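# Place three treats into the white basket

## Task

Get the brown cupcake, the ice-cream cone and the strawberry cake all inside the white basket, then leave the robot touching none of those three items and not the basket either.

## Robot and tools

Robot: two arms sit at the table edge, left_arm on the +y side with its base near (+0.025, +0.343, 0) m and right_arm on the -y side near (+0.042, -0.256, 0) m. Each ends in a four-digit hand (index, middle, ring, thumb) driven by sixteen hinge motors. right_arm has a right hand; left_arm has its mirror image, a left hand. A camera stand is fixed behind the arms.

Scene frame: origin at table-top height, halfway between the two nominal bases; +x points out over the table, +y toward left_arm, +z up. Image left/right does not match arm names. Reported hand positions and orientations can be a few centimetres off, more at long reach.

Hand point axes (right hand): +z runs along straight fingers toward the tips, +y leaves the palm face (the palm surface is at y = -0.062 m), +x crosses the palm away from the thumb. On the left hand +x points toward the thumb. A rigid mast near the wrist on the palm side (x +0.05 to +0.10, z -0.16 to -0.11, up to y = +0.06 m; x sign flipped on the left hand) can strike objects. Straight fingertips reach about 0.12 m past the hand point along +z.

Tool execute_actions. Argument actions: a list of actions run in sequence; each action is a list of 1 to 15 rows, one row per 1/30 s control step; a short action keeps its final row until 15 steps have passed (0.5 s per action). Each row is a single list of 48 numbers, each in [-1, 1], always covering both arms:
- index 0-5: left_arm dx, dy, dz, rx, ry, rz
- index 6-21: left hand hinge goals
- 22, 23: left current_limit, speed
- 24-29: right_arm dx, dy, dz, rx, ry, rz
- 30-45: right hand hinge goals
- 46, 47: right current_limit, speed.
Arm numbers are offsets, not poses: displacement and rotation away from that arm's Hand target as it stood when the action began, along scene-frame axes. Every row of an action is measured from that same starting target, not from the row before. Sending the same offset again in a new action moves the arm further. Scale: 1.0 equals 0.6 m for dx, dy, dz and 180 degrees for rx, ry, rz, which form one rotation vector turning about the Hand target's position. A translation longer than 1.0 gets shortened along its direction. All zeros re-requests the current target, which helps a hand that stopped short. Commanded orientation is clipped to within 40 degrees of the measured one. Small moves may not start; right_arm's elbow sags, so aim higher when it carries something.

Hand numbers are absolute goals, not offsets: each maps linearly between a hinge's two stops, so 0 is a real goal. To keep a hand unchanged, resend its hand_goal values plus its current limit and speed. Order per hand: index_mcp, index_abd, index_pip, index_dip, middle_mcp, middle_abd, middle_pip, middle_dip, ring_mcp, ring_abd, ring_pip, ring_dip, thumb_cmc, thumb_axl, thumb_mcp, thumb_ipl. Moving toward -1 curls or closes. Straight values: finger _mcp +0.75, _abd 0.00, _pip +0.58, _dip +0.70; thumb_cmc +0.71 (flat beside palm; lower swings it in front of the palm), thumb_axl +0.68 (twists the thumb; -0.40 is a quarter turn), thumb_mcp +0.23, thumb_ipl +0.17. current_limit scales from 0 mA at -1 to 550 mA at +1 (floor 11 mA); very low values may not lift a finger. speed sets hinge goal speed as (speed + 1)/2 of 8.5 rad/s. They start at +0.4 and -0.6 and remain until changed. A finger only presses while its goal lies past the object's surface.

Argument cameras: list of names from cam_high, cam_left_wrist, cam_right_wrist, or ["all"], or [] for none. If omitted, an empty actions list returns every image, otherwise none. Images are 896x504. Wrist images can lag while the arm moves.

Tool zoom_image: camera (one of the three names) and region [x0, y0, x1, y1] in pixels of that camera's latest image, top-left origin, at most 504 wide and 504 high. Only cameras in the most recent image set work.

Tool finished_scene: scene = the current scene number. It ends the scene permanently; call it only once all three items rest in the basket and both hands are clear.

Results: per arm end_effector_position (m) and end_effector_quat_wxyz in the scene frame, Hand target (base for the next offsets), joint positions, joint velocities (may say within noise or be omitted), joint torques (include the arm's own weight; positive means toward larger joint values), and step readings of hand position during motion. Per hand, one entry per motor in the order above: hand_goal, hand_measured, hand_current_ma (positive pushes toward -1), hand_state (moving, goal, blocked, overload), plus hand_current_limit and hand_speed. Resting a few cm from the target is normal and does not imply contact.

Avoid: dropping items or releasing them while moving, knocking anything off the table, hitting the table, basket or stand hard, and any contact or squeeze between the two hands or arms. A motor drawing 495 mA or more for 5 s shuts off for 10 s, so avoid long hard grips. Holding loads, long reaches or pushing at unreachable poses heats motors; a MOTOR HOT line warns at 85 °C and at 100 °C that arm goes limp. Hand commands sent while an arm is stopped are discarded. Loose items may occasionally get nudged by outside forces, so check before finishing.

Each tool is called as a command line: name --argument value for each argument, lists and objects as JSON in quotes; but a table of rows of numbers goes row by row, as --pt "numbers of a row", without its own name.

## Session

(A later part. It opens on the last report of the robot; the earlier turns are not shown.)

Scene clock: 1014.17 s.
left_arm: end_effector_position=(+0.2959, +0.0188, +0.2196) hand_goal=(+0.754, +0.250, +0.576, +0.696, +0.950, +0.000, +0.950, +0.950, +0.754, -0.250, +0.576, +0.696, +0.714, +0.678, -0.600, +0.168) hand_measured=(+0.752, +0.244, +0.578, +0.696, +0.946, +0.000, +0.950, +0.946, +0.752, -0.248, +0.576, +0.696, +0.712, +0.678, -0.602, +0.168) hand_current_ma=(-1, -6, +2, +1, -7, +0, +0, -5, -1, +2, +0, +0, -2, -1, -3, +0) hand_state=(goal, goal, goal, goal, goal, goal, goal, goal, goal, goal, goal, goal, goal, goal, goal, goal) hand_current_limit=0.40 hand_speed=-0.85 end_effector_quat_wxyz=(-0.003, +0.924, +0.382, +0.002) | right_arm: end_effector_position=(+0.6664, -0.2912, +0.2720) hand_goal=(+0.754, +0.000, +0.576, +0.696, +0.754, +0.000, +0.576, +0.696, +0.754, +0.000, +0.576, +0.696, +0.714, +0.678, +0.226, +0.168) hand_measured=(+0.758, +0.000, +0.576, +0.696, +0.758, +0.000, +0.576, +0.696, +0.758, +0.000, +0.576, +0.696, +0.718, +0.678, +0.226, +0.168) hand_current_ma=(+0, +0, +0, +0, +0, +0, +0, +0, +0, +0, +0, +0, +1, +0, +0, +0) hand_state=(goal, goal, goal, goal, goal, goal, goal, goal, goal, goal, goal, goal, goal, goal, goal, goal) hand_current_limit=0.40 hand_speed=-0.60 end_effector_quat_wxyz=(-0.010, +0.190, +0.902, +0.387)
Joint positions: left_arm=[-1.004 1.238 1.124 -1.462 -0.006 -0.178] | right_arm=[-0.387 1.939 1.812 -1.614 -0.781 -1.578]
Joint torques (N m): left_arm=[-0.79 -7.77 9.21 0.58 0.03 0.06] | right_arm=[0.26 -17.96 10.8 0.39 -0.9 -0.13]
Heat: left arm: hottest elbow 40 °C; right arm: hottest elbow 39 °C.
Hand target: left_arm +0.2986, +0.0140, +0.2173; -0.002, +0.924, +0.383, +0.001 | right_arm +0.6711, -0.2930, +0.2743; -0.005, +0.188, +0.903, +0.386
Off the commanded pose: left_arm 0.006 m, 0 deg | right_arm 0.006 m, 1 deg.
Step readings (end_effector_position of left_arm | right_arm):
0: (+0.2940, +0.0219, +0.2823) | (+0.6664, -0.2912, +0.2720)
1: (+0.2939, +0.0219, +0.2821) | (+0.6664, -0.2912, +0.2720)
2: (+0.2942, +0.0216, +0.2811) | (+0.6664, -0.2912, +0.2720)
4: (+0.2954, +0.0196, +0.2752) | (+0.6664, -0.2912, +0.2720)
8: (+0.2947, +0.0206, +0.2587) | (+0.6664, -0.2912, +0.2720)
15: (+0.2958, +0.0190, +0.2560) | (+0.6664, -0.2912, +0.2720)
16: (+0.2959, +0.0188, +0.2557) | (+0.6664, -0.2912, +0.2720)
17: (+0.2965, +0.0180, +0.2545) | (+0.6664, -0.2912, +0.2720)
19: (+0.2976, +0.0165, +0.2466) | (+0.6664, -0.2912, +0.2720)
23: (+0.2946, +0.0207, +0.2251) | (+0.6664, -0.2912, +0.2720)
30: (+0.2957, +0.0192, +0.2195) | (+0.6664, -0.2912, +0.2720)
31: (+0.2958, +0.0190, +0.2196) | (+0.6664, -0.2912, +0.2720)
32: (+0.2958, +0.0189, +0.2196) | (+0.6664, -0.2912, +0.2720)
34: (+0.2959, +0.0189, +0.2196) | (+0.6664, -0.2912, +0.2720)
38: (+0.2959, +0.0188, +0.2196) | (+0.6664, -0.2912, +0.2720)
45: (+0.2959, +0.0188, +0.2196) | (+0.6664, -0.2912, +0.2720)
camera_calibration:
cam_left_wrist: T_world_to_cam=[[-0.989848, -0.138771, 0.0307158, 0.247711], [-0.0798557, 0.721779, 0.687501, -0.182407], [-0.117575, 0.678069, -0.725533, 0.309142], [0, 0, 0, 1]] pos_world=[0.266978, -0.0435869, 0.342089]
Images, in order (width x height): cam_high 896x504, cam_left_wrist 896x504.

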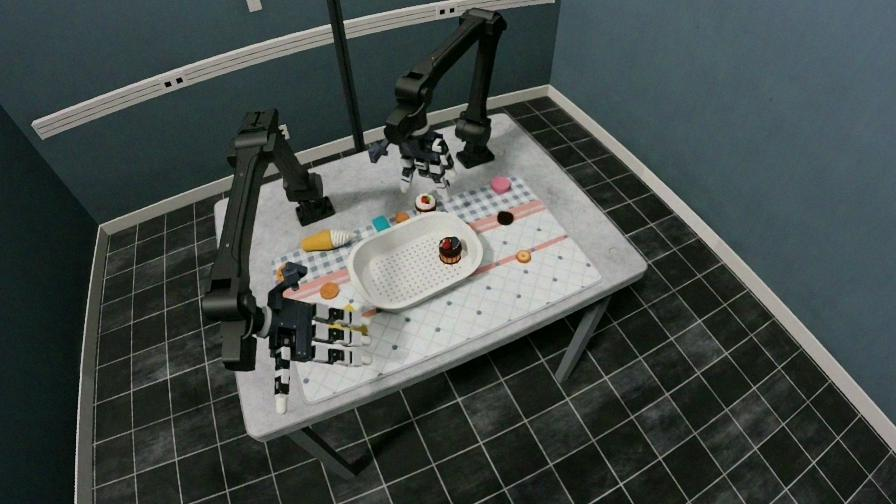

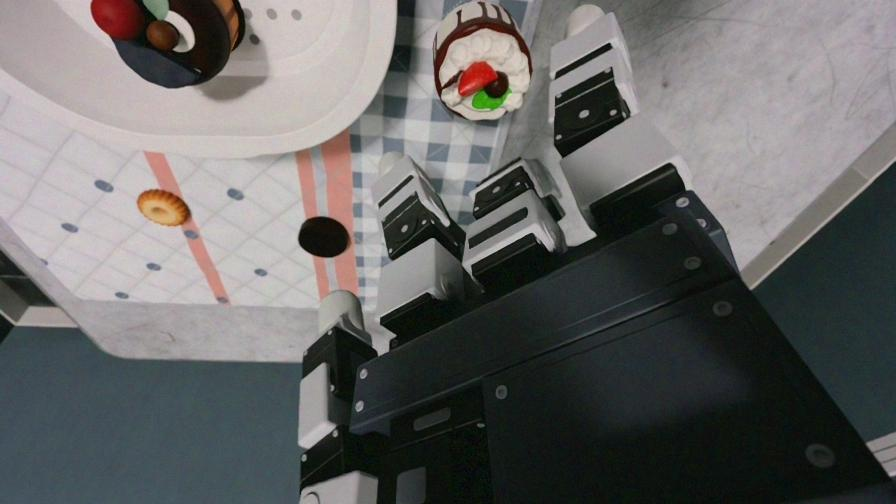

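execute_actions --actions '[[[-0.004,-0.01,-0.05,0,0,0,0.754,0.25,0.576,0.696,0.95,0,0.95,0.95,0.754,-0.25,0.576,0.696,0.714,0.678,-0.6,0.168,0.4,-0.85,0,0,0,0,0,0,0.754,0,0.576,0.696,0.754,0,0.576,0.696,0.754,0,0.576,0.696,0.714,0.678,0.226,0.168,0.4,-0.6]],[[0,0,0,0,0,0,0.754,0.25,0.576,0.696,0.95,0,0.95,0.95,0.754,-0.25,0.576,0.696,0.714,0.678,-0.6,0.168,0.4,-0.85,0,0,0,0,0,0,0.754,0,0.576,0.696,0.754,0,0.576,0.696,0.754,0,0.576,0.696,0.714,0.678,0.226,0.168,0.4,-0.6]]]' --cameras '["cam_high","cam_left_wrist"]'

zoom_image --camera "cam_high" --region '[370, 130, 490, 230]'

Scene clock: 1045.77 s.
left_arm: end_effector_position=(+0.2976, +0.0152, +0.1901) hand_goal=(+0.754, +0.250, +0.576, +0.696, +0.950, +0.000, +0.950, +0.950, +0.754, -0.250, +0.576, +0.696, +0.714, +0.678, -0.600, +0.168) hand_measured=(+0.752, +0.244, +0.578, +0.696, +0.946, +0.000, +0.950, +0.946, +0.752, -0.248, +0.576, +0.696, +0.712, +0.678, -0.602, +0.168) hand_current_ma=(-1, -6, +2, +1, -7, +0, +0, -5, -1, +2, +0, +0, -2, -1, -3, +0) hand_state=(goal, goal, goal, goal, goal, goal, goal, goal, goal, goal, goal, goal, goal, goal, goal, goal) hand_current_limit=0.40 hand_speed=-0.85 end_effector_quat_wxyz=(-0.003, +0.924, +0.383, +0.003) | right_arm: end_effector_position=(+0.6664, -0.2912, +0.2720) hand_goal=(+0.754, +0.000, +0.576, +0.696, +0.754, +0.000, +0.576, +0.696, +0.754, +0.000, +0.576, +0.696, +0.714, +0.678, +0.226, +0.168) hand_measured=(+0.758, +0.000, +0.576, +0.696, +0.758, +0.000, +0.576, +0.696, +0.758, +0.000, +0.576, +0.696, +0.718, +0.678, +0.226, +0.168) hand_current_ma=(+0, +0, +0, +0, +0, +0, +0, +0, +0, +0, +0, +0, +1, +0, +0, +0) hand_state=(goal, goal, goal, goal, goal, goal, goal, goal, goal, goal, goal, goal, goal, goal, goal, goal) hand_current_limit=0.40 hand_speed=-0.60 end_effector_quat_wxyz=(-0.010, +0.190, +0.902, +0.387)
Joint positions: left_arm=[-1.007 1.261 1.065 -1.379 -0.006 -0.184] | right_arm=[-0.387 1.939 1.812 -1.614 -0.781 -1.578]
Joint torques (N m): left_arm=[-1.96 -8 9.01 0.58 0.03 -0.02] | right_arm=[0.26 -17.9 10.78 0.38 -0.9 -0.13]
Heat: left arm: hottest elbow 39 °C; right arm: hottest elbow 39 °C.
Hand target: left_arm +0.2962, +0.0081, +0.1873; -0.002, +0.924, +0.383, +0.001 | right_arm +0.6711, -0.2930, +0.2743; -0.005, +0.188, +0.903, +0.386
Off the commanded pose: left_arm 0.008 m, 0 deg | right_arm 0.006 m, 1 deg.
Step readings (end_effector_position of left_arm | right_arm):
0: (+0.2959, +0.0188, +0.2196) | (+0.6664, -0.2912, +0.2720)
1: (+0.2960, +0.0187, +0.2195) | (+0.6664, -0.2912, +0.2720)
2: (+0.2965, +0.0180, +0.2188) | (+0.6664, -0.2912, +0.2720)
4: (+0.2979, +0.0161, +0.2142) | (+0.6664, -0.2912, +0.2720)
8: (+0.2968, +0.0171, +0.1982) | (+0.6664, -0.2912, +0.2720)
15: (+0.2973, +0.0155, +0.1900) | (+0.6664, -0.2912, +0.2720)
16: (+0.2974, +0.0153, +0.1901) | (+0.6664, -0.2912, +0.2720)
17: (+0.2975, +0.0153, +0.1901) | (+0.6664, -0.2912, +0.2720)
19: (+0.2975, +0.0153, +0.1901) | (+0.6664, -0.2912, +0.2720)
23: (+0.2976, +0.0152, +0.1901) | (+0.6664, -0.2912, +0.2720)
30: (+0.2976, +0.0152, +0.1901) | (+0.6664, -0.2912, +0.2720)
camera_calibration:
cam_left_wrist: T_world_to_cam=[[-0.989444, -0.141715, 0.0302928, 0.249798], [-0.0823727, 0.721971, 0.687002, -0.158685], [-0.119229, 0.677255, -0.726024, 0.290954], [0, 0, 0, 1]] pos_world=[0.26878, -0.0470838, 0.31269]
Images, in order (width x height): cam_high 896x504, cam_left_wrist 896x504.

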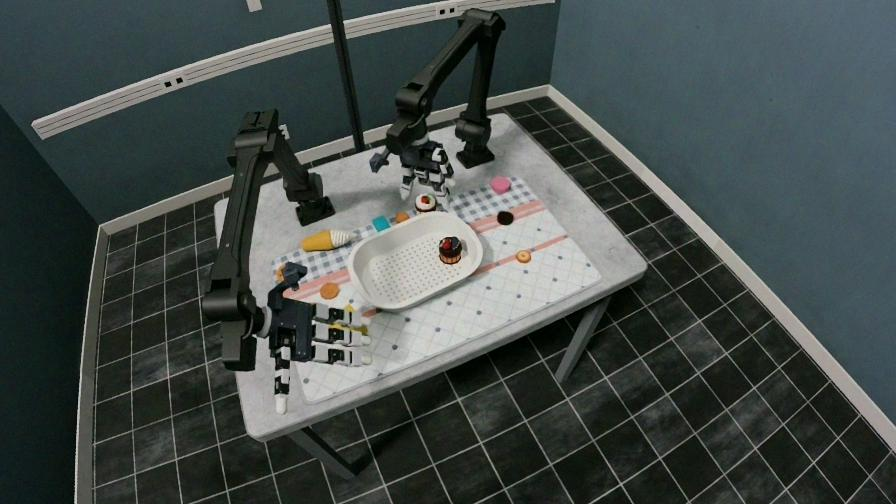

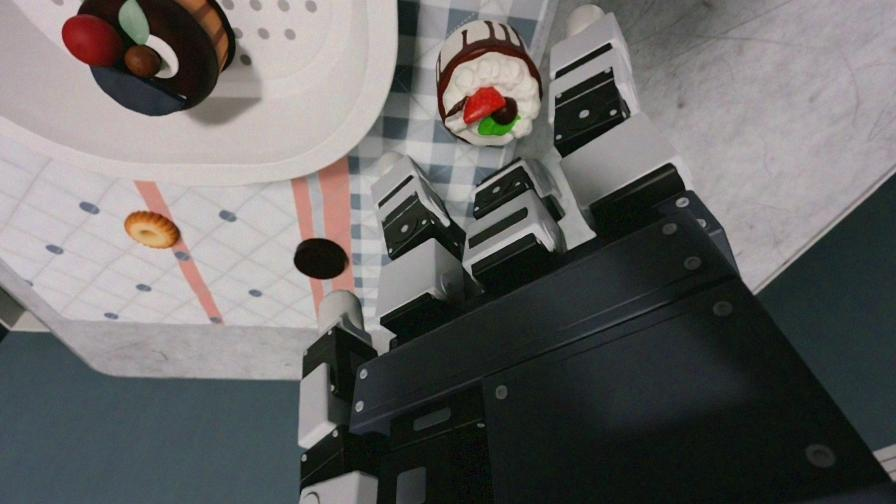

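Scaled by 4.200 from the camera's 896x504 image, which has a finer 1280x720 frame.

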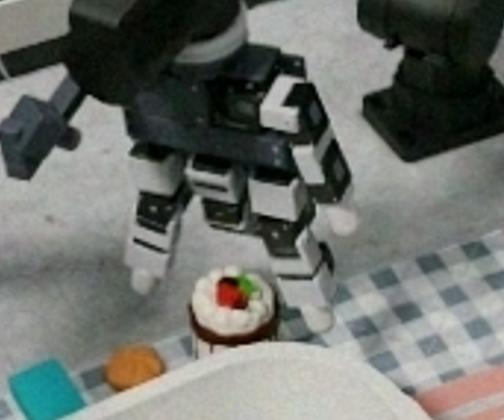

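execute_actions --actions '[[[-0.01,-0.013,-0.035,0,0,0,0.754,0.25,0.576,0.696,0.95,0,0.95,0.95,0.754,-0.25,0.576,0.696,0.714,0.678,-0.6,0.168,0.4,-0.85,0,0,0,0,0,0,0.754,0,0.576,0.696,0.754,0,0.576,0.696,0.754,0,0.576,0.696,0.714,0.678,0.226,0.168,0.4,-0.6]],[[0,0,0,0,0,0,0.754,0.25,0.576,0.696,0.95,0,0.95,0.95,0.754,-0.25,0.576,0.696,0.714,0.678,-0.6,0.168,0.4,-0.85,0,0,0,0,0,0,0.754,0,0.576,0.696,0.754,0,0.576,0.696,0.754,0,0.576,0.696,0.714,0.678,0.226,0.168,0.4,-0.6]]]' --cameras '["cam_high","cam_left_wrist"]'

zoom_image --camera "cam_high" --region '[370, 130, 490, 230]'

Scene clock: 1067.70 s.
left_arm: end_effector_position=(+0.2916, +0.0065, +0.1704) hand_goal=(+0.754, +0.250, +0.576, +0.696, +0.950, +0.000, +0.950, +0.950, +0.754, -0.250, +0.576, +0.696, +0.714, +0.678, -0.600, +0.168) hand_measured=(+0.752, +0.244, +0.578, +0.696, +0.946, +0.000, +0.950, +0.946, +0.752, -0.248, +0.576, +0.696, +0.712, +0.678, -0.602, +0.168) hand_current_ma=(-1, -6, +2, +1, -7, +0, +0, -5, -1, +2, +0, +0, -2, -1, -3, +0) hand_state=(goal, goal, goal, goal, goal, goal, goal, goal, goal, goal, goal, goal, goal, goal, goal, goal) hand_current_limit=0.40 hand_speed=-0.85 end_effector_quat_wxyz=(-0.001, +0.924, +0.383, +0.002) | right_arm: end_effector_position=(+0.6664, -0.2912, +0.2720) hand_goal=(+0.754, +0.000, +0.576, +0.696, +0.754, +0.000, +0.576, +0.696, +0.754, +0.000, +0.576, +0.696, +0.714, +0.678, +0.226, +0.168) hand_measured=(+0.758, +0.000, +0.576, +0.696, +0.758, +0.000, +0.576, +0.696, +0.758, +0.000, +0.576, +0.696, +0.718, +0.678, +0.226, +0.168) hand_current_ma=(+0, +0, +0, +0, +0, +0, +0, +0, +0, +0, +0, +0, +1, +0, +0, +0) hand_state=(goal, goal, goal, goal, goal, goal, goal, goal, goal, goal, goal, goal, goal, goal, goal, goal) hand_current_limit=0.40 hand_speed=-0.60 end_effector_quat_wxyz=(-0.010, +0.190, +0.902, +0.387)
Joint positions: left_arm=[-1.034 1.281 1.03 -1.32 -0.005 -0.21] | right_arm=[-0.387 1.939 1.812 -1.614 -0.781 -1.578]
Joint torques (N m): left_arm=[-1.85 -8.06 8.77 0.58 -0.01 -0.02] | right_arm=[0.32 -18.02 10.81 0.42 -0.9 -0.13]
Heat: left arm: hottest elbow 38 °C; right arm: hottest elbow 39 °C.
Hand target: left_arm +0.2902, +0.0003, +0.1663; -0.001, +0.924, +0.383, +0.001 | right_arm +0.6711, -0.2930, +0.2743; -0.005, +0.188, +0.903, +0.386
Off the commanded pose: left_arm 0.008 m, 0 deg | right_arm 0.006 m, 1 deg.
Step readings (end_effector_position of left_arm | right_arm):
0: (+0.2976, +0.0152, +0.1901) | (+0.6664, -0.2912, +0.2720)
1: (+0.2976, +0.0150, +0.1902) | (+0.6664, -0.2912, +0.2720)
2: (+0.2974, +0.0141, +0.1899) | (+0.6664, -0.2912, +0.2720)
4: (+0.2970, +0.0115, +0.1871) | (+0.6664, -0.2912, +0.2720)
8: (+0.2924, +0.0083, +0.1769) | (+0.6664, -0.2912, +0.2720)
15: (+0.2913, +0.0066, +0.1703) | (+0.6664, -0.2912, +0.2720)
16: (+0.2914, +0.0065, +0.1704) | (+0.6664, -0.2912, +0.2720)
17: (+0.2914, +0.0065, +0.1704) | (+0.6664, -0.2912, +0.2720)
19: (+0.2915, +0.0065, +0.1704) | (+0.6664, -0.2912, +0.2720)
23: (+0.2916, +0.0065, +0.1704) | (+0.6664, -0.2912, +0.2720)
30: (+0.2916, +0.0065, +0.1704) | (+0.6664, -0.2912, +0.2720)
camera_calibration:
cam_left_wrist: T_world_to_cam=[[-0.989629, -0.140502, 0.0298887, 0.243314], [-0.0821607, 0.724324, 0.684547, -0.138946], [-0.117829, 0.674992, -0.728356, 0.281799], [0, 0, 0, 1]] pos_world=[0.262579, -0.055384, 0.293093]
Images, in order (width x height): cam_high 896x504, cam_left_wrist 896x504.

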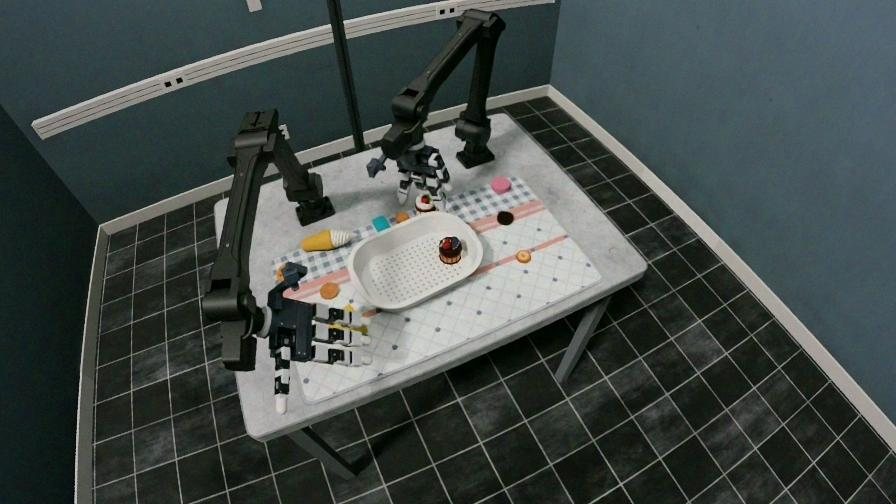

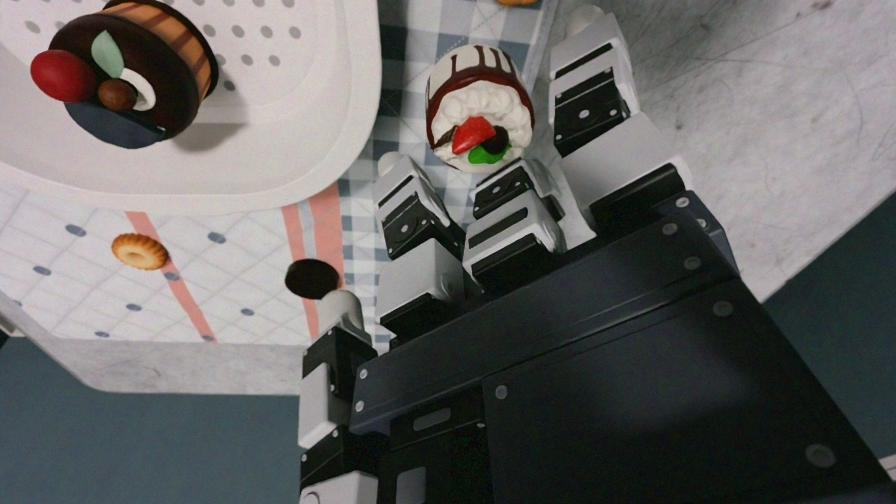

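Scaled by 4.200 from the camera's 896x504 image, which has a finer 1280x720 frame.

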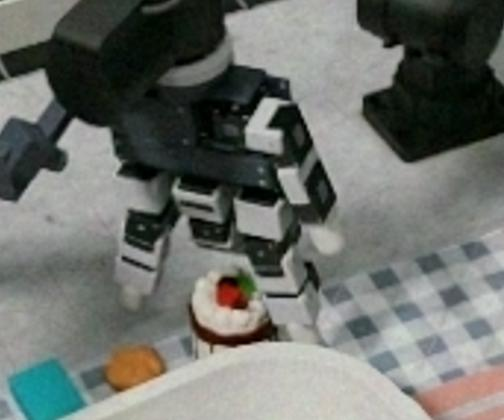

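execute_actions --actions '[[[-0.012,0.0245,-0.016,0,0,0,0.754,0.25,0.576,0.696,0.95,0,0.95,0.95,0.754,-0.25,0.576,0.696,0.714,0.678,-0.6,0.168,0.4,-0.85,0,0,0,0,0,0,0.754,0,0.576,0.696,0.754,0,0.576,0.696,0.754,0,0.576,0.696,0.714,0.678,0.226,0.168,0.4,-0.6]],[[0,0,0,0,0,0,0.754,0.25,0.576,0.696,0.95,0,0.95,0.95,0.754,-0.25,0.576,0.696,0.714,0.678,-0.6,0.168,0.4,-0.85,0,0,0,0,0,0,0.754,0,0.576,0.696,0.754,0,0.576,0.696,0.754,0,0.576,0.696,0.714,0.678,0.226,0.168,0.4,-0.6]]]' --cameras '["cam_high","cam_left_wrist"]'

zoom_image --camera "cam_high" --region '[370, 130, 490, 230]'

Scene clock: 1083.37 s.
left_arm: end_effector_position=(+0.2833, +0.0194, +0.1462) hand_goal=(+0.754, +0.250, +0.576, +0.696, +0.950, +0.000, +0.950, +0.950, +0.754, -0.250, +0.576, +0.696, +0.714, +0.678, -0.600, +0.168) hand_measured=(+0.752, +0.244, +0.578, +0.696, +0.946, +0.000, +0.950, +0.946, +0.752, -0.248, +0.576, +0.696, +0.712, +0.678, -0.602, +0.168) hand_current_ma=(-1, -6, +2, +1, -7, +0, +0, -5, -1, +2, +0, +0, -2, -1, -3, +0) hand_state=(goal, goal, goal, goal, goal, goal, goal, goal, goal, goal, goal, goal, goal, goal, goal, goal) hand_current_limit=0.40 hand_speed=-0.85 end_effector_quat_wxyz=(-0.019, +0.924, +0.383, -0.001) | right_arm: end_effector_position=(+0.6664, -0.2912, +0.2720) hand_goal=(+0.754, +0.000, +0.576, +0.696, +0.754, +0.000, +0.576, +0.696, +0.754, +0.000, +0.576, +0.696, +0.714, +0.678, +0.226, +0.168) hand_measured=(+0.758, +0.000, +0.576, +0.696, +0.758, +0.000, +0.576, +0.696, +0.758, +0.000, +0.576, +0.696, +0.718, +0.678, +0.226, +0.168) hand_current_ma=(+0, +0, +0, +0, +0, +0, +0, +0, +0, +0, +0, +0, +1, +0, +0, +0) hand_state=(goal, goal, goal, goal, goal, goal, goal, goal, goal, goal, goal, goal, goal, goal, goal, goal) hand_current_limit=0.40 hand_speed=-0.60 end_effector_quat_wxyz=(-0.010, +0.190, +0.902, +0.387)
Joint positions: left_arm=[-1.034 1.281 0.971 -1.298 -0.005 -0.21] | right_arm=[-0.387 1.939 1.812 -1.614 -0.781 -1.578]
Joint torques (N m): left_arm=[-1.38 -10.75 8.58 0.5 0 0.02] | right_arm=[0.26 -17.96 10.78 0.4 -0.89 -0.13]
Heat: left arm: hottest elbow 38 °C; right arm: hottest elbow 39 °C.
Hand target: left_arm +0.2830, +0.0149, +0.1568; -0.001, +0.924, +0.383, +0.001 | right_arm +0.6711, -0.2930, +0.2743; -0.005, +0.188, +0.903, +0.386
Off the commanded pose: left_arm 0.012 m, 2 deg | right_arm 0.006 m, 1 deg.
Step readings (end_effector_position of left_arm | right_arm):
0: (+0.2916, +0.0065, +0.1704) | (+0.6664, -0.2912, +0.2720)
1: (+0.2916, +0.0065, +0.1704) | (+0.6664, -0.2912, +0.2720)
2: (+0.2915, +0.0067, +0.1694) | (+0.6664, -0.2912, +0.2720)
4: (+0.2903, +0.0085, +0.1644) | (+0.6664, -0.2912, +0.2720)
8: (+0.2843, +0.0177, +0.1496) | (+0.6664, -0.2912, +0.2720)
15: (+0.2831, +0.0196, +0.1461) | (+0.6664, -0.2912, +0.2720)
16: (+0.2832, +0.0195, +0.1462) | (+0.6664, -0.2912, +0.2720)
17: (+0.2832, +0.0195, +0.1462) | (+0.6664, -0.2912, +0.2720)
19: (+0.2832, +0.0195, +0.1462) | (+0.6664, -0.2912, +0.2720)
23: (+0.2833, +0.0194, +0.1462) | (+0.6664, -0.2912, +0.2720)
30: (+0.2833, +0.0194, +0.1462) | (+0.6664, -0.2912, +0.2720)
camera_calibration:
cam_left_wrist: T_world_to_cam=[[-0.988877, -0.141649, 0.0453625, 0.23514], [-0.0682023, 0.702876, 0.708035, -0.139321], [-0.132177, 0.697066, -0.704719, 0.254675], [0, 0, 0, 1]] pos_world=[0.256684, -0.0462924, 0.267452]
Images, in order (width x height): cam_high 896x504, cam_left_wrist 896x504.

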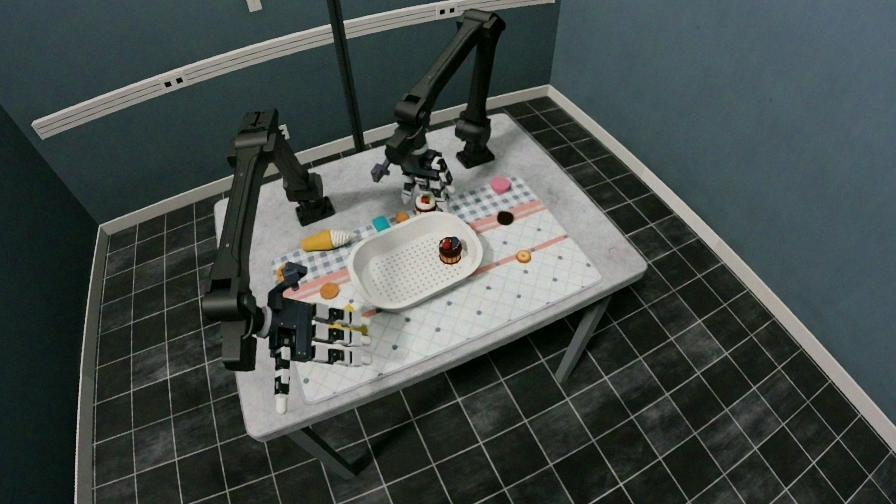

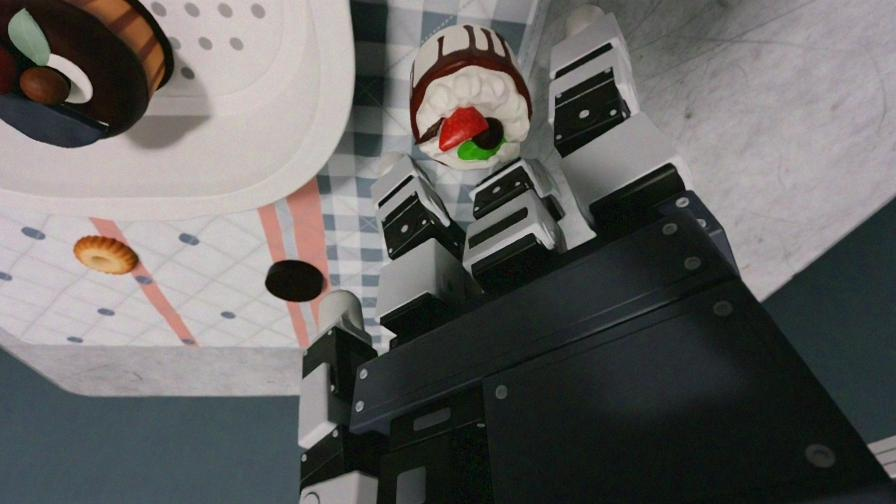

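Scaled by 4.200 from the camera's 896x504 image, which has a finer 1280x720 frame.

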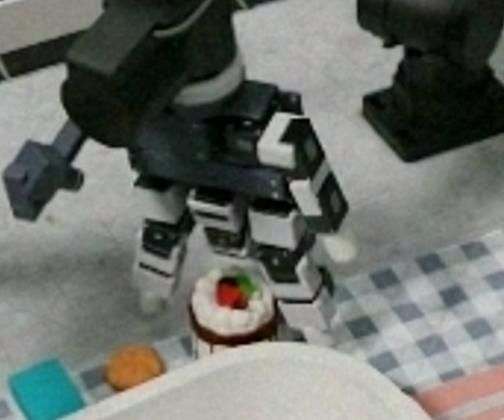

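execute_actions --actions '[[[0.02,-0.008,0,0,0,0,0.754,0.25,0.576,0.696,0.95,0,0.95,0.95,0.754,-0.25,0.576,0.696,0.714,0.678,-0.6,0.168,0.4,-0.85,0,0,0,0,0,0,0.754,0,0.576,0.696,0.754,0,0.576,0.696,0.754,0,0.576,0.696,0.714,0.678,0.226,0.168,0.4,-0.6]],[[0,0,0,0,0,0,0.754,0.25,0.576,0.696,0.95,0,0.95,0.95,0.754,-0.25,0.576,0.696,0.714,0.678,-0.6,0.168,0.4,-0.85,0,0,0,0,0,0,0.754,0,0.576,0.696,0.754,0,0.576,0.696,0.754,0,0.576,0.696,0.714,0.678,0.226,0.168,0.4,-0.6]]]' --cameras '["cam_high","cam_left_wrist"]'

zoom_image --camera "cam_high" --region '[370, 130, 490, 230]'

Scene clock: 1113.00 s.
left_arm: end_effector_position=(+0.2839, +0.0188, +0.1464) hand_goal=(+0.754, +0.250, +0.576, +0.696, +0.950, +0.000, +0.950, +0.950, +0.754, -0.250, +0.576, +0.696, +0.714, +0.678, -0.600, +0.168) hand_measured=(+0.752, +0.244, +0.578, +0.696, +0.946, +0.000, +0.950, +0.946, +0.752, -0.248, +0.576, +0.696, +0.712, +0.678, -0.602, +0.168) hand_current_ma=(-1, -6, +2, +1, -7, +0, +0, -5, -1, +2, +0, +0, -2, -1, -3, +0) hand_state=(goal, goal, goal, goal, goal, goal, goal, goal, goal, goal, goal, goal, goal, goal, goal, goal) hand_current_limit=0.40 hand_speed=-0.85 end_effector_quat_wxyz=(-0.017, +0.924, +0.382, -0.001) | right_arm: end_effector_position=(+0.6664, -0.2912, +0.2720) hand_goal=(+0.754, +0.000, +0.576, +0.696, +0.754, +0.000, +0.576, +0.696, +0.754, +0.000, +0.576, +0.696, +0.714, +0.678, +0.226, +0.168) hand_measured=(+0.758, +0.000, +0.576, +0.696, +0.758, +0.000, +0.576, +0.696, +0.758, +0.000, +0.576, +0.696, +0.718, +0.678, +0.226, +0.168) hand_current_ma=(+0, +0, +0, +0, +0, +0, +0, +0, +0, +0, +0, +0, +1, +0, +0, +0) hand_state=(goal, goal, goal, goal, goal, goal, goal, goal, goal, goal, goal, goal, goal, goal, goal, goal) hand_current_limit=0.40 hand_speed=-0.60 end_effector_quat_wxyz=(-0.010, +0.190, +0.902, +0.387)
Joint positions: left_arm=[-1.033 1.281 0.971 -1.295 -0.005 -0.207] | right_arm=[-0.387 1.939 1.812 -1.614 -0.781 -1.578]
Joint torques (N m): left_arm=[0.44 -8.47 10.66 0.5 -0.03 0.17] | right_arm=[0.38 -17.96 10.82 0.4 -0.9 -0.13]
Heat: left arm: hottest elbow 39 °C; right arm: hottest elbow 39 °C.
Hand target: left_arm +0.2950, +0.0101, +0.1568; -0.002, +0.924, +0.383, +0.001 | right_arm +0.6711, -0.2930, +0.2743; -0.005, +0.188, +0.903, +0.386
Off the commanded pose: left_arm 0.017 m, 2 deg | right_arm 0.006 m, 1 deg.
Step readings (end_effector_position of left_arm | right_arm):
0: (+0.2833, +0.0194, +0.1462) | (+0.6664, -0.2912, +0.2720)
1: (+0.2833, +0.0194, +0.1462) | (+0.6664, -0.2912, +0.2720)
2: (+0.2833, +0.0194, +0.1462) | (+0.6664, -0.2912, +0.2720)
4: (+0.2833, +0.0193, +0.1462) | (+0.6664, -0.2912, +0.2720)
8: (+0.2836, +0.0187, +0.1464) | (+0.6664, -0.2912, +0.2720)
15: (+0.2838, +0.0187, +0.1464) | (+0.6664, -0.2912, +0.2720)
16: (+0.2839, +0.0188, +0.1464) | (+0.6664, -0.2912, +0.2720)
17: (+0.2839, +0.0188, +0.1464) | (+0.6664, -0.2912, +0.2720)
19: (+0.2839, +0.0188, +0.1464) | (+0.6664, -0.2912, +0.2720)
23: (+0.2839, +0.0188, +0.1464) | (+0.6664, -0.2912, +0.2720)
30: (+0.2839, +0.0188, +0.1464) | (+0.6664, -0.2912, +0.2720)
camera_calibration:
cam_left_wrist: T_world_to_cam=[[-0.989265, -0.139304, 0.0441505, 0.235925], [-0.0677471, 0.704888, 0.706076, -0.138873], [-0.12948, 0.695506, -0.706758, 0.254849], [0, 0, 0, 1]] pos_world=[0.256982, -0.0464939, 0.267755]
Images, in order (width x height): cam_high 896x504, cam_left_wrist 896x504.

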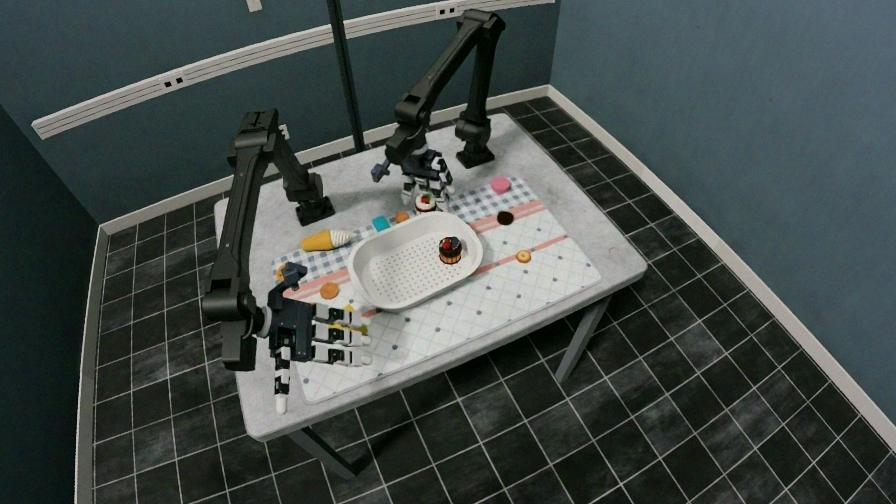

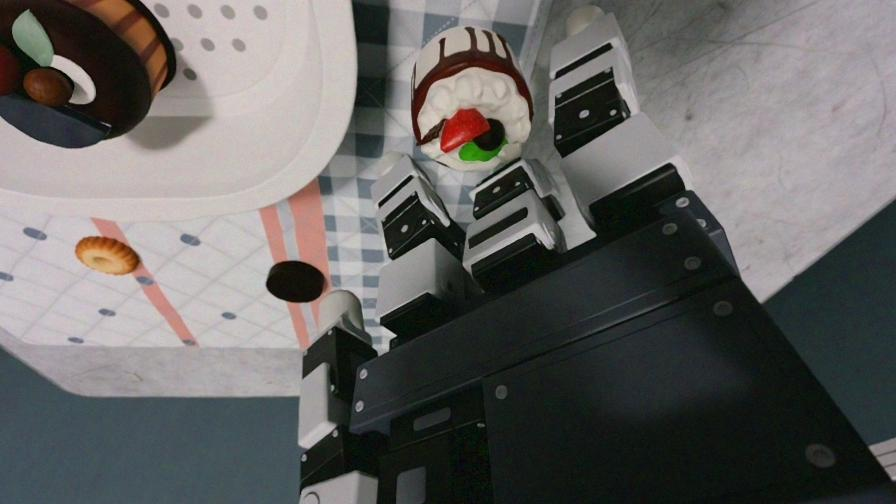

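Scaled by 4.200 from the camera's 896x504 image, which has a finer 1280x720 frame.

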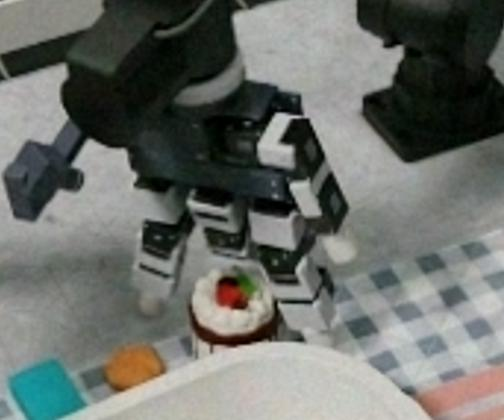

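execute_actions --actions '[[[0.018,-0.01,-0.008,0,0,0,0.754,0.25,0.576,0.696,0.95,0,0.95,0.95,0.754,-0.25,0.576,0.696,0.714,0.678,-0.6,0.168,0.4,-0.85,0,0,0,0,0,0,0.754,0,0.576,0.696,0.754,0,0.576,0.696,0.754,0,0.576,0.696,0.714,0.678,0.226,0.168,0.4,-0.6]],[[0,0,0,0,0,0,0.754,0.25,0.576,0.696,0.95,0,0.95,0.95,0.754,-0.25,0.576,0.696,0.714,0.678,-0.6,0.168,0.4,-0.85,0,0,0,0,0,0,0.754,0,0.576,0.696,0.754,0,0.576,0.696,0.754,0,0.576,0.696,0.714,0.678,0.226,0.168,0.4,-0.6]]]' --cameras '["cam_high","cam_left_wrist"]'

zoom_image --camera "cam_high" --region '[370, 130, 490, 230]'

Scene clock: 1125.80 s.
left_arm: end_effector_position=(+0.2906, +0.0187, +0.1409) hand_goal=(+0.754, +0.250, +0.576, +0.696, +0.950, +0.000, +0.950, +0.950, +0.754, -0.250, +0.576, +0.696, +0.714, +0.678, -0.600, +0.168) hand_measured=(+0.752, +0.244, +0.578, +0.696, +0.956, -0.002, +0.952, +0.946, +0.752, -0.248, +0.576, +0.696, +0.712, +0.678, -0.602, +0.168) hand_current_ma=(-1, -6, +2, +1, +8, -2, +2, -5, -1, +2, +0, +0, -2, -1, -3, +0) hand_state=(goal, goal, goal, goal, goal, goal, goal, goal, goal, goal, goal, goal, goal, goal, goal, goal) hand_current_limit=0.40 hand_speed=-0.85 end_effector_quat_wxyz=(-0.019, +0.924, +0.382, -0.001) | right_arm: end_effector_position=(+0.6664, -0.2912, +0.2720) hand_goal=(+0.754, +0.000, +0.576, +0.696, +0.754, +0.000, +0.576, +0.696, +0.754, +0.000, +0.576, +0.696, +0.714, +0.678, +0.226, +0.168) hand_measured=(+0.758, +0.000, +0.576, +0.696, +0.758, +0.000, +0.576, +0.696, +0.758, +0.000, +0.576, +0.696, +0.718, +0.678, +0.226, +0.168) hand_current_ma=(+0, +0, +0, +0, +0, +0, +0, +0, +0, +0, +0, +0, +1, +0, +0, +0) hand_state=(goal, goal, goal, goal, goal, goal, goal, goal, goal, goal, goal, goal, goal, goal, goal, goal) hand_current_limit=0.40 hand_speed=-0.60 end_effector_quat_wxyz=(-0.010, +0.190, +0.902, +0.387)
Joint positions: left_arm=[-1.017 1.298 0.971 -1.281 -0.005 -0.191] | right_arm=[-0.387 1.939 1.812 -1.614 -0.781 -1.578]
Joint torques (N m): left_arm=[0.32 -7.41 11.92 0.59 -0.04 0.18] | right_arm=[0.32 -17.9 10.78 0.42 -0.9 -0.14]
Heat: left arm: hottest elbow 40 °C; right arm: hottest elbow 39 °C.
Hand target: left_arm +0.3056, +0.0041, +0.1519; -0.001, +0.924, +0.383, +0.001 | right_arm +0.6711, -0.2930, +0.2743; -0.005, +0.188, +0.903, +0.386
Off the commanded pose: left_arm 0.024 m, 2 deg | right_arm 0.006 m, 1 deg.
Step readings (end_effector_position of left_arm | right_arm):
0: (+0.2839, +0.0188, +0.1464) | (+0.6664, -0.2912, +0.2720)
1: (+0.2839, +0.0187, +0.1464) | (+0.6664, -0.2912, +0.2720)
2: (+0.2843, +0.0186, +0.1465) | (+0.6664, -0.2912, +0.2720)
4: (+0.2861, +0.0182, +0.1462) | (+0.6664, -0.2912, +0.2720)
8: (+0.2903, +0.0189, +0.1424) | (+0.6664, -0.2912, +0.2720)
15: (+0.2906, +0.0188, +0.1409) | (+0.6664, -0.2912, +0.2720)
16: (+0.2906, +0.0188, +0.1409) | (+0.6664, -0.2912, +0.2720)
17: (+0.2906, +0.0187, +0.1409) | (+0.6664, -0.2912, +0.2720)
19: (+0.2906, +0.0187, +0.1409) | (+0.6664, -0.2912, +0.2720)
23: (+0.2906, +0.0187, +0.1409) | (+0.6664, -0.2912, +0.2720)
30: (+0.2906, +0.0187, +0.1409) | (+0.6664, -0.2912, +0.2720)
camera_calibration:
cam_left_wrist: T_world_to_cam=[[-0.989056, -0.140144, 0.0461308, 0.242425], [-0.066694, 0.703571, 0.707488, -0.134941], [-0.131606, 0.696669, -0.705218, 0.252356], [0, 0, 0, 1]] pos_world=[0.263983, -0.0468936, 0.262252]
Images, in order (width x height): cam_high 896x504, cam_left_wrist 896x504.

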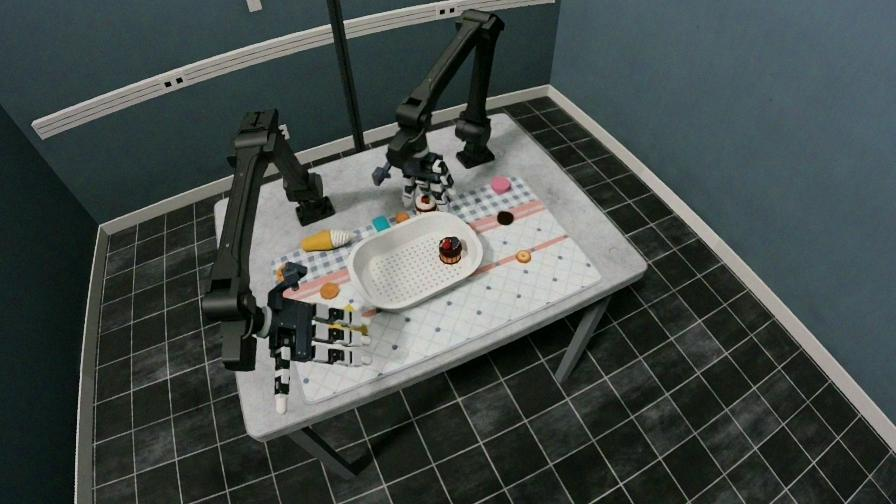

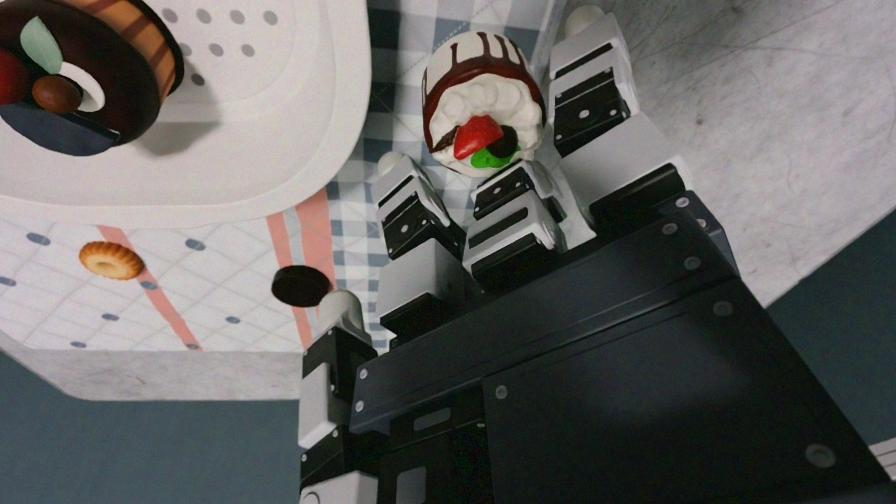

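Scaled by 4.200 from the camera's 896x504 image, which has a finer 1280x720 frame.

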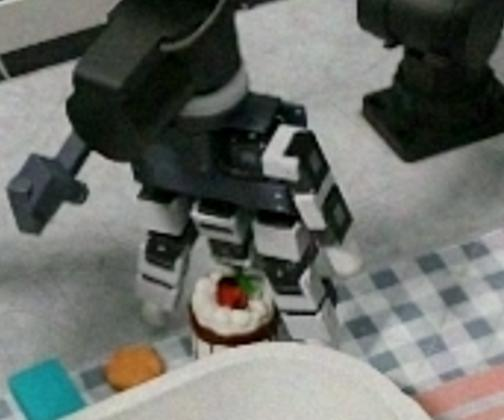

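execute_actions --actions '[[[0,0,0.018,0,0,0,0.685,0.25,0.576,0.696,0.95,0,0.95,0.95,0.685,-0.25,0.576,0.696,0.714,0.678,-0.6,0.168,0.4,-0.85,0,0,0,0,0,0,0.754,0,0.576,0.696,0.754,0,0.576,0.696,0.754,0,0.576,0.696,0.714,0.678,0.226,0.168,0.4,-0.6]],[[0,0,0,0,0,0,0.685,0.25,0.576,0.696,0.95,0,0.95,0.95,0.685,-0.25,0.576,0.696,0.714,0.678,-0.6,0.168,0.4,-0.85,0,0,0,0,0,0,0.754,0,0.576,0.696,0.754,0,0.576,0.696,0.754,0,0.576,0.696,0.714,0.678,0.226,0.168,0.4,-0.6]]]' --cameras '["cam_high","cam_left_wrist"]'

zoom_image --camera "cam_high" --region '[370, 130, 490, 230]'

Scene clock: 1142.37 s.
left_arm: end_effector_position=(+0.2932, +0.0148, +0.1481) hand_goal=(+0.686, +0.250, +0.576, +0.696, +0.950, +0.000, +0.950, +0.950, +0.686, -0.250, +0.576, +0.696, +0.714, +0.678, -0.600, +0.168) hand_measured=(+0.688, +0.244, +0.578, +0.696, +0.948, -0.002, +0.950, +0.946, +0.688, -0.248, +0.576, +0.696, +0.712, +0.678, -0.602, +0.168) hand_current_ma=(+1, -6, +2, +1, -4, -2, +1, -5, +1, +2, +0, +0, -2, -1, -3, +0) hand_state=(goal, goal, goal, goal, goal, goal, goal, goal, goal, goal, goal, goal, goal, goal, goal, goal) hand_current_limit=0.40 hand_speed=-0.85 end_effector_quat_wxyz=(-0.014, +0.924, +0.382, +0.000) | right_arm: end_effector_position=(+0.6664, -0.2912, +0.2720) hand_goal=(+0.754, +0.000, +0.576, +0.696, +0.754, +0.000, +0.576, +0.696, +0.754, +0.000, +0.576, +0.696, +0.714, +0.678, +0.226, +0.168) hand_measured=(+0.758, +0.000, +0.576, +0.696, +0.758, +0.000, +0.576, +0.696, +0.758, +0.000, +0.576, +0.696, +0.718, +0.678, +0.226, +0.168) hand_current_ma=(+0, +0, +0, +0, +0, +0, +0, +0, +0, +0, +0, +0, +1, +0, +0, +0) hand_state=(goal, goal, goal, goal, goal, goal, goal, goal, goal, goal, goal, goal, goal, goal, goal, goal) hand_current_limit=0.40 hand_speed=-0.60 end_effector_quat_wxyz=(-0.010, +0.190, +0.902, +0.387)
Joint positions: left_arm=[-1.017 1.298 0.989 -1.289 -0.005 -0.191] | right_arm=[-0.387 1.939 1.812 -1.614 -0.781 -1.578]
Joint torques (N m): left_arm=[0.32 -8.29 12.31 -0.18 -0.04 0.17] | right_arm=[0.26 -18.14 10.78 0.38 -0.9 -0.13]
Heat: left arm: hottest elbow 42 °C; right arm: hottest elbow 39 °C.
Hand target: left_arm +0.3056, +0.0041, +0.1627; -0.001, +0.924, +0.383, +0.001 | right_arm +0.6711, -0.2930, +0.2743; -0.005, +0.188, +0.903, +0.386
Off the commanded pose: left_arm 0.022 m, 1 deg | right_arm 0.006 m, 1 deg.
Step readings (end_effector_position of left_arm | right_arm):
0: (+0.2906, +0.0187, +0.1409) | (+0.6664, -0.2912, +0.2720)
1: (+0.2907, +0.0186, +0.1410) | (+0.6664, -0.2912, +0.2720)
2: (+0.2907, +0.0184, +0.1412) | (+0.6664, -0.2912, +0.2720)
4: (+0.2912, +0.0178, +0.1422) | (+0.6664, -0.2912, +0.2720)
8: (+0.2926, +0.0156, +0.1461) | (+0.6664, -0.2912, +0.2720)
15: (+0.2933, +0.0146, +0.1482) | (+0.6664, -0.2912, +0.2720)
16: (+0.2933, +0.0147, +0.1481) | (+0.6664, -0.2912, +0.2720)
17: (+0.2933, +0.0147, +0.1481) | (+0.6664, -0.2912, +0.2720)
19: (+0.2933, +0.0147, +0.1481) | (+0.6664, -0.2912, +0.2720)
23: (+0.2932, +0.0148, +0.1481) | (+0.6664, -0.2912, +0.2720)
30: (+0.2932, +0.0148, +0.1481) | (+0.6664, -0.2912, +0.2720)
camera_calibration:
cam_left_wrist: T_world_to_cam=[[-0.989309, -0.139753, 0.0416666, 0.244851], [-0.0707203, 0.709632, 0.701014, -0.135112], [-0.127537, 0.690573, -0.711929, 0.260349], [0, 0, 0, 1]] pos_world=[0.265882, -0.0496914, 0.269863]
Images, in order (width x height): cam_high 896x504, cam_left_wrist 896x504.

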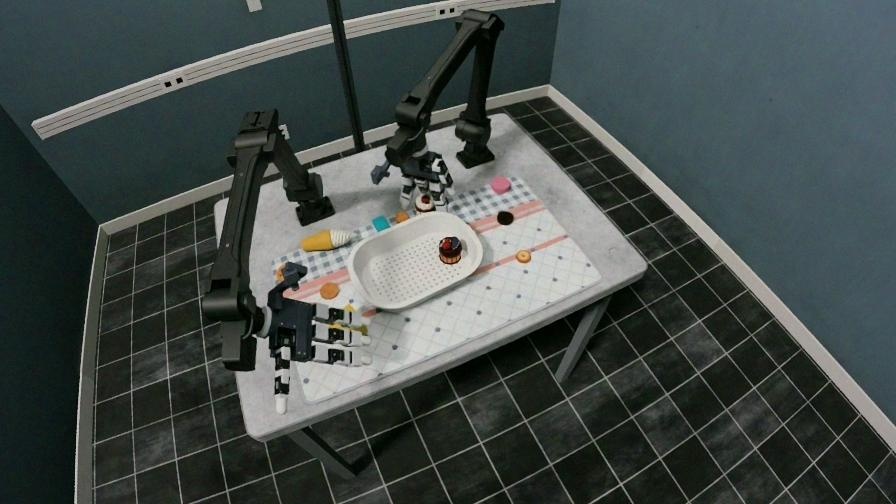

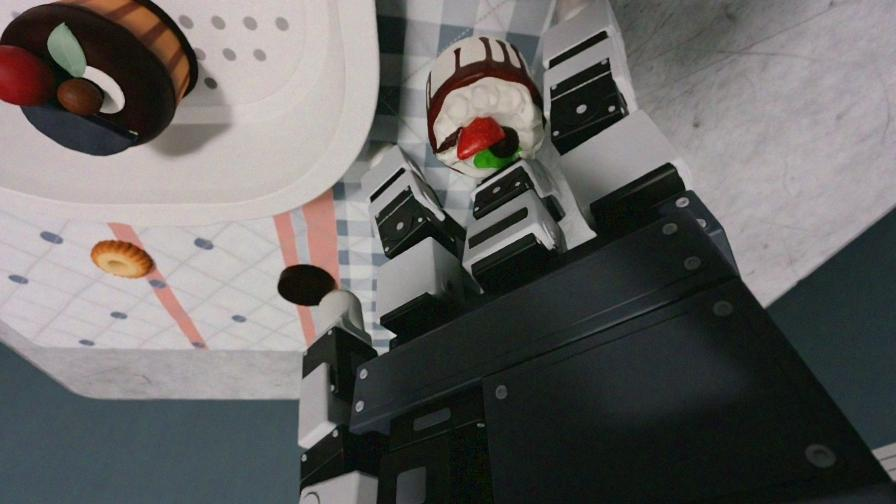

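Scaled by 4.200 from the camera's 896x504 image, which has a finer 1280x720 frame.

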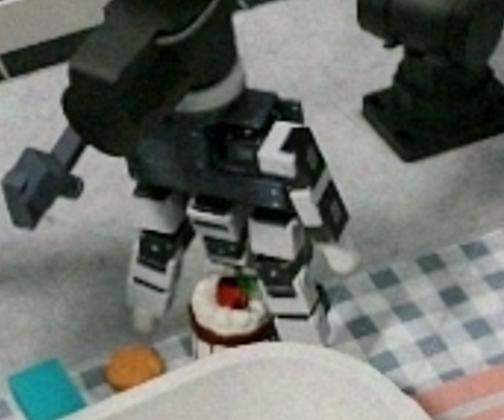

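execute_actions --actions '[[[0,0,0,0,0,0,0.735,0.1,0.576,0.696,0.95,0,0.95,0.95,0.735,-0.1,0.576,0.696,0.714,0.678,-0.6,0.168,0.4,-0.8,0,0,0,0,0,0,0.754,0,0.576,0.696,0.754,0,0.576,0.696,0.754,0,0.576,0.696,0.714,0.678,0.226,0.168,0.4,-0.6]],[[0,0,0,0,0,0,0.735,-0.15,0.576,0.696,0.95,0,0.95,0.95,0.735,0.15,0.576,0.696,0.714,0.678,-0.6,0.168,0.4,-0.8,0,0,0,0,0,0,0.754,0,0.576,0.696,0.754,0,0.576,0.696,0.754,0,0.576,0.696,0.714,0.678,0.226,0.168,0.4,-0.6]]]' --cameras '["cam_high","cam_left_wrist"]'

zoom_image --camera "cam_high" --region '[370, 130, 490, 230]'

Scene clock: 1155.47 s.
left_arm: end_effector_position=(+0.2933, +0.0148, +0.1481) hand_goal=(+0.736, -0.150, +0.576, +0.696, +0.950, +0.000, +0.950, +0.950, +0.736, +0.150, +0.576, +0.696, +0.714, +0.678, -0.600, +0.168) hand_measured=(+0.730, +0.058, +0.578, +0.696, +0.948, -0.002, +0.950, +0.946, +0.730, -0.044, +0.576, +0.696, +0.712, +0.678, -0.602, +0.168) hand_current_ma=(-9, +385, +2, +1, -4, -2, +1, -5, -9, -385, +0, +0, -2, -1, -3, +0) hand_state=(goal, blocked, goal, goal, goal, goal, goal, goal, goal, blocked, goal, goal, goal, goal, goal, goal) hand_current_limit=0.40 hand_speed=-0.80 end_effector_quat_wxyz=(-0.014, +0.924, +0.382, +0.000) | right_arm: end_effector_position=(+0.6664, -0.2912, +0.2720) hand_goal=(+0.754, +0.000, +0.576, +0.696, +0.754, +0.000, +0.576, +0.696, +0.754, +0.000, +0.576, +0.696, +0.714, +0.678, +0.226, +0.168) hand_measured=(+0.758, +0.000, +0.576, +0.696, +0.758, +0.000, +0.576, +0.696, +0.758, +0.000, +0.576, +0.696, +0.718, +0.678, +0.226, +0.168) hand_current_ma=(+0, +0, +0, +0, +0, +0, +0, +0, +0, +0, +0, +0, +1, +0, +0, +0) hand_state=(goal, goal, goal, goal, goal, goal, goal, goal, goal, goal, goal, goal, goal, goal, goal, goal) hand_current_limit=0.40 hand_speed=-0.60 end_effector_quat_wxyz=(-0.010, +0.190, +0.902, +0.387)
Joint positions: left_arm=[-1.016 1.298 0.989 -1.289 -0.005 -0.191] | right_arm=[-0.387 1.939 1.812 -1.614 -0.781 -1.578]
Joint torques (N m): left_arm=[0.32 -8.23 12.3 -0.18 -0.04 0.17] | right_arm=[0.38 -17.9 10.82 0.43 -0.9 -0.13]
Heat: left arm: hottest elbow 42 °C; right arm: hottest elbow 39 °C.
Hand target: left_arm +0.3057, +0.0042, +0.1627; -0.001, +0.924, +0.383, +0.001 | right_arm +0.6711, -0.2930, +0.2743; -0.005, +0.188, +0.903, +0.386
Off the commanded pose: left_arm 0.022 m, 1 deg | right_arm 0.006 m, 1 deg.
Step readings (end_effector_position of left_arm | right_arm):
0: (+0.2932, +0.0148, +0.1481) | (+0.6664, -0.2912, +0.2720)
1: (+0.2932, +0.0148, +0.1481) | (+0.6664, -0.2912, +0.2720)
2: (+0.2932, +0.0148, +0.1481) | (+0.6664, -0.2912, +0.2720)
4: (+0.2932, +0.0148, +0.1481) | (+0.6664, -0.2912, +0.2720)
8: (+0.2932, +0.0148, +0.1481) | (+0.6664, -0.2912, +0.2720)
15: (+0.2932, +0.0148, +0.1481) | (+0.6664, -0.2912, +0.2720)
16: (+0.2932, +0.0148, +0.1481) | (+0.6664, -0.2912, +0.2720)
17: (+0.2932, +0.0148, +0.1481) | (+0.6664, -0.2912, +0.2720)
19: (+0.2933, +0.0148, +0.1481) | (+0.6664, -0.2912, +0.2720)
23: (+0.2933, +0.0148, +0.1481) | (+0.6664, -0.2912, +0.2720)
30: (+0.2933, +0.0148, +0.1481) | (+0.6664, -0.2912, +0.2720)
camera_calibration:
cam_left_wrist: T_world_to_cam=[[-0.989309, -0.139753, 0.0416666, 0.24495], [-0.0707203, 0.709632, 0.701014, -0.135105], [-0.127537, 0.690573, -0.711929, 0.260362], [0, 0, 0, 1]] pos_world=[0.265982, -0.0496914, 0.269863]
Images, in order (width x height): cam_high 896x504, cam_left_wrist 896x504.

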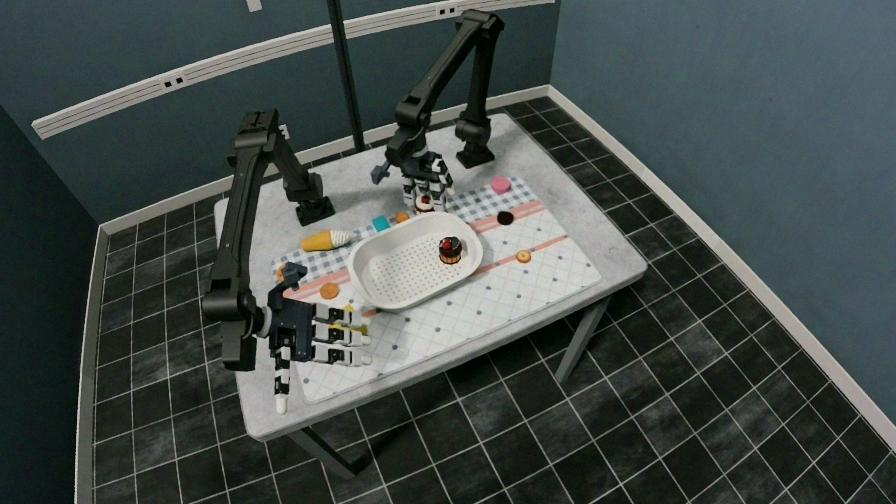

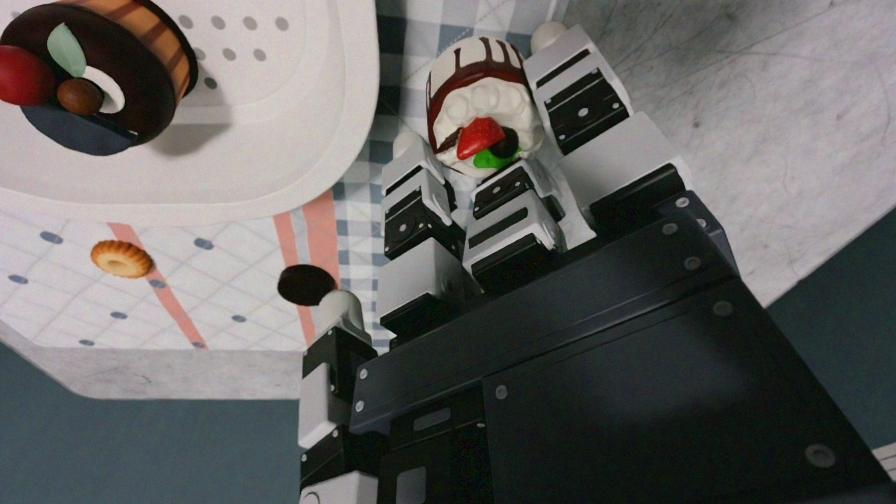

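Scaled by 4.200 from the camera's 896x504 image, which has a finer 1280x720 frame.

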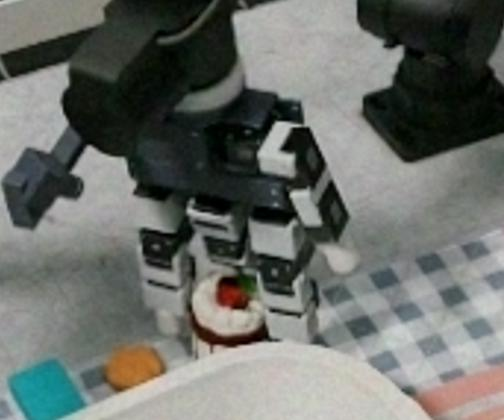

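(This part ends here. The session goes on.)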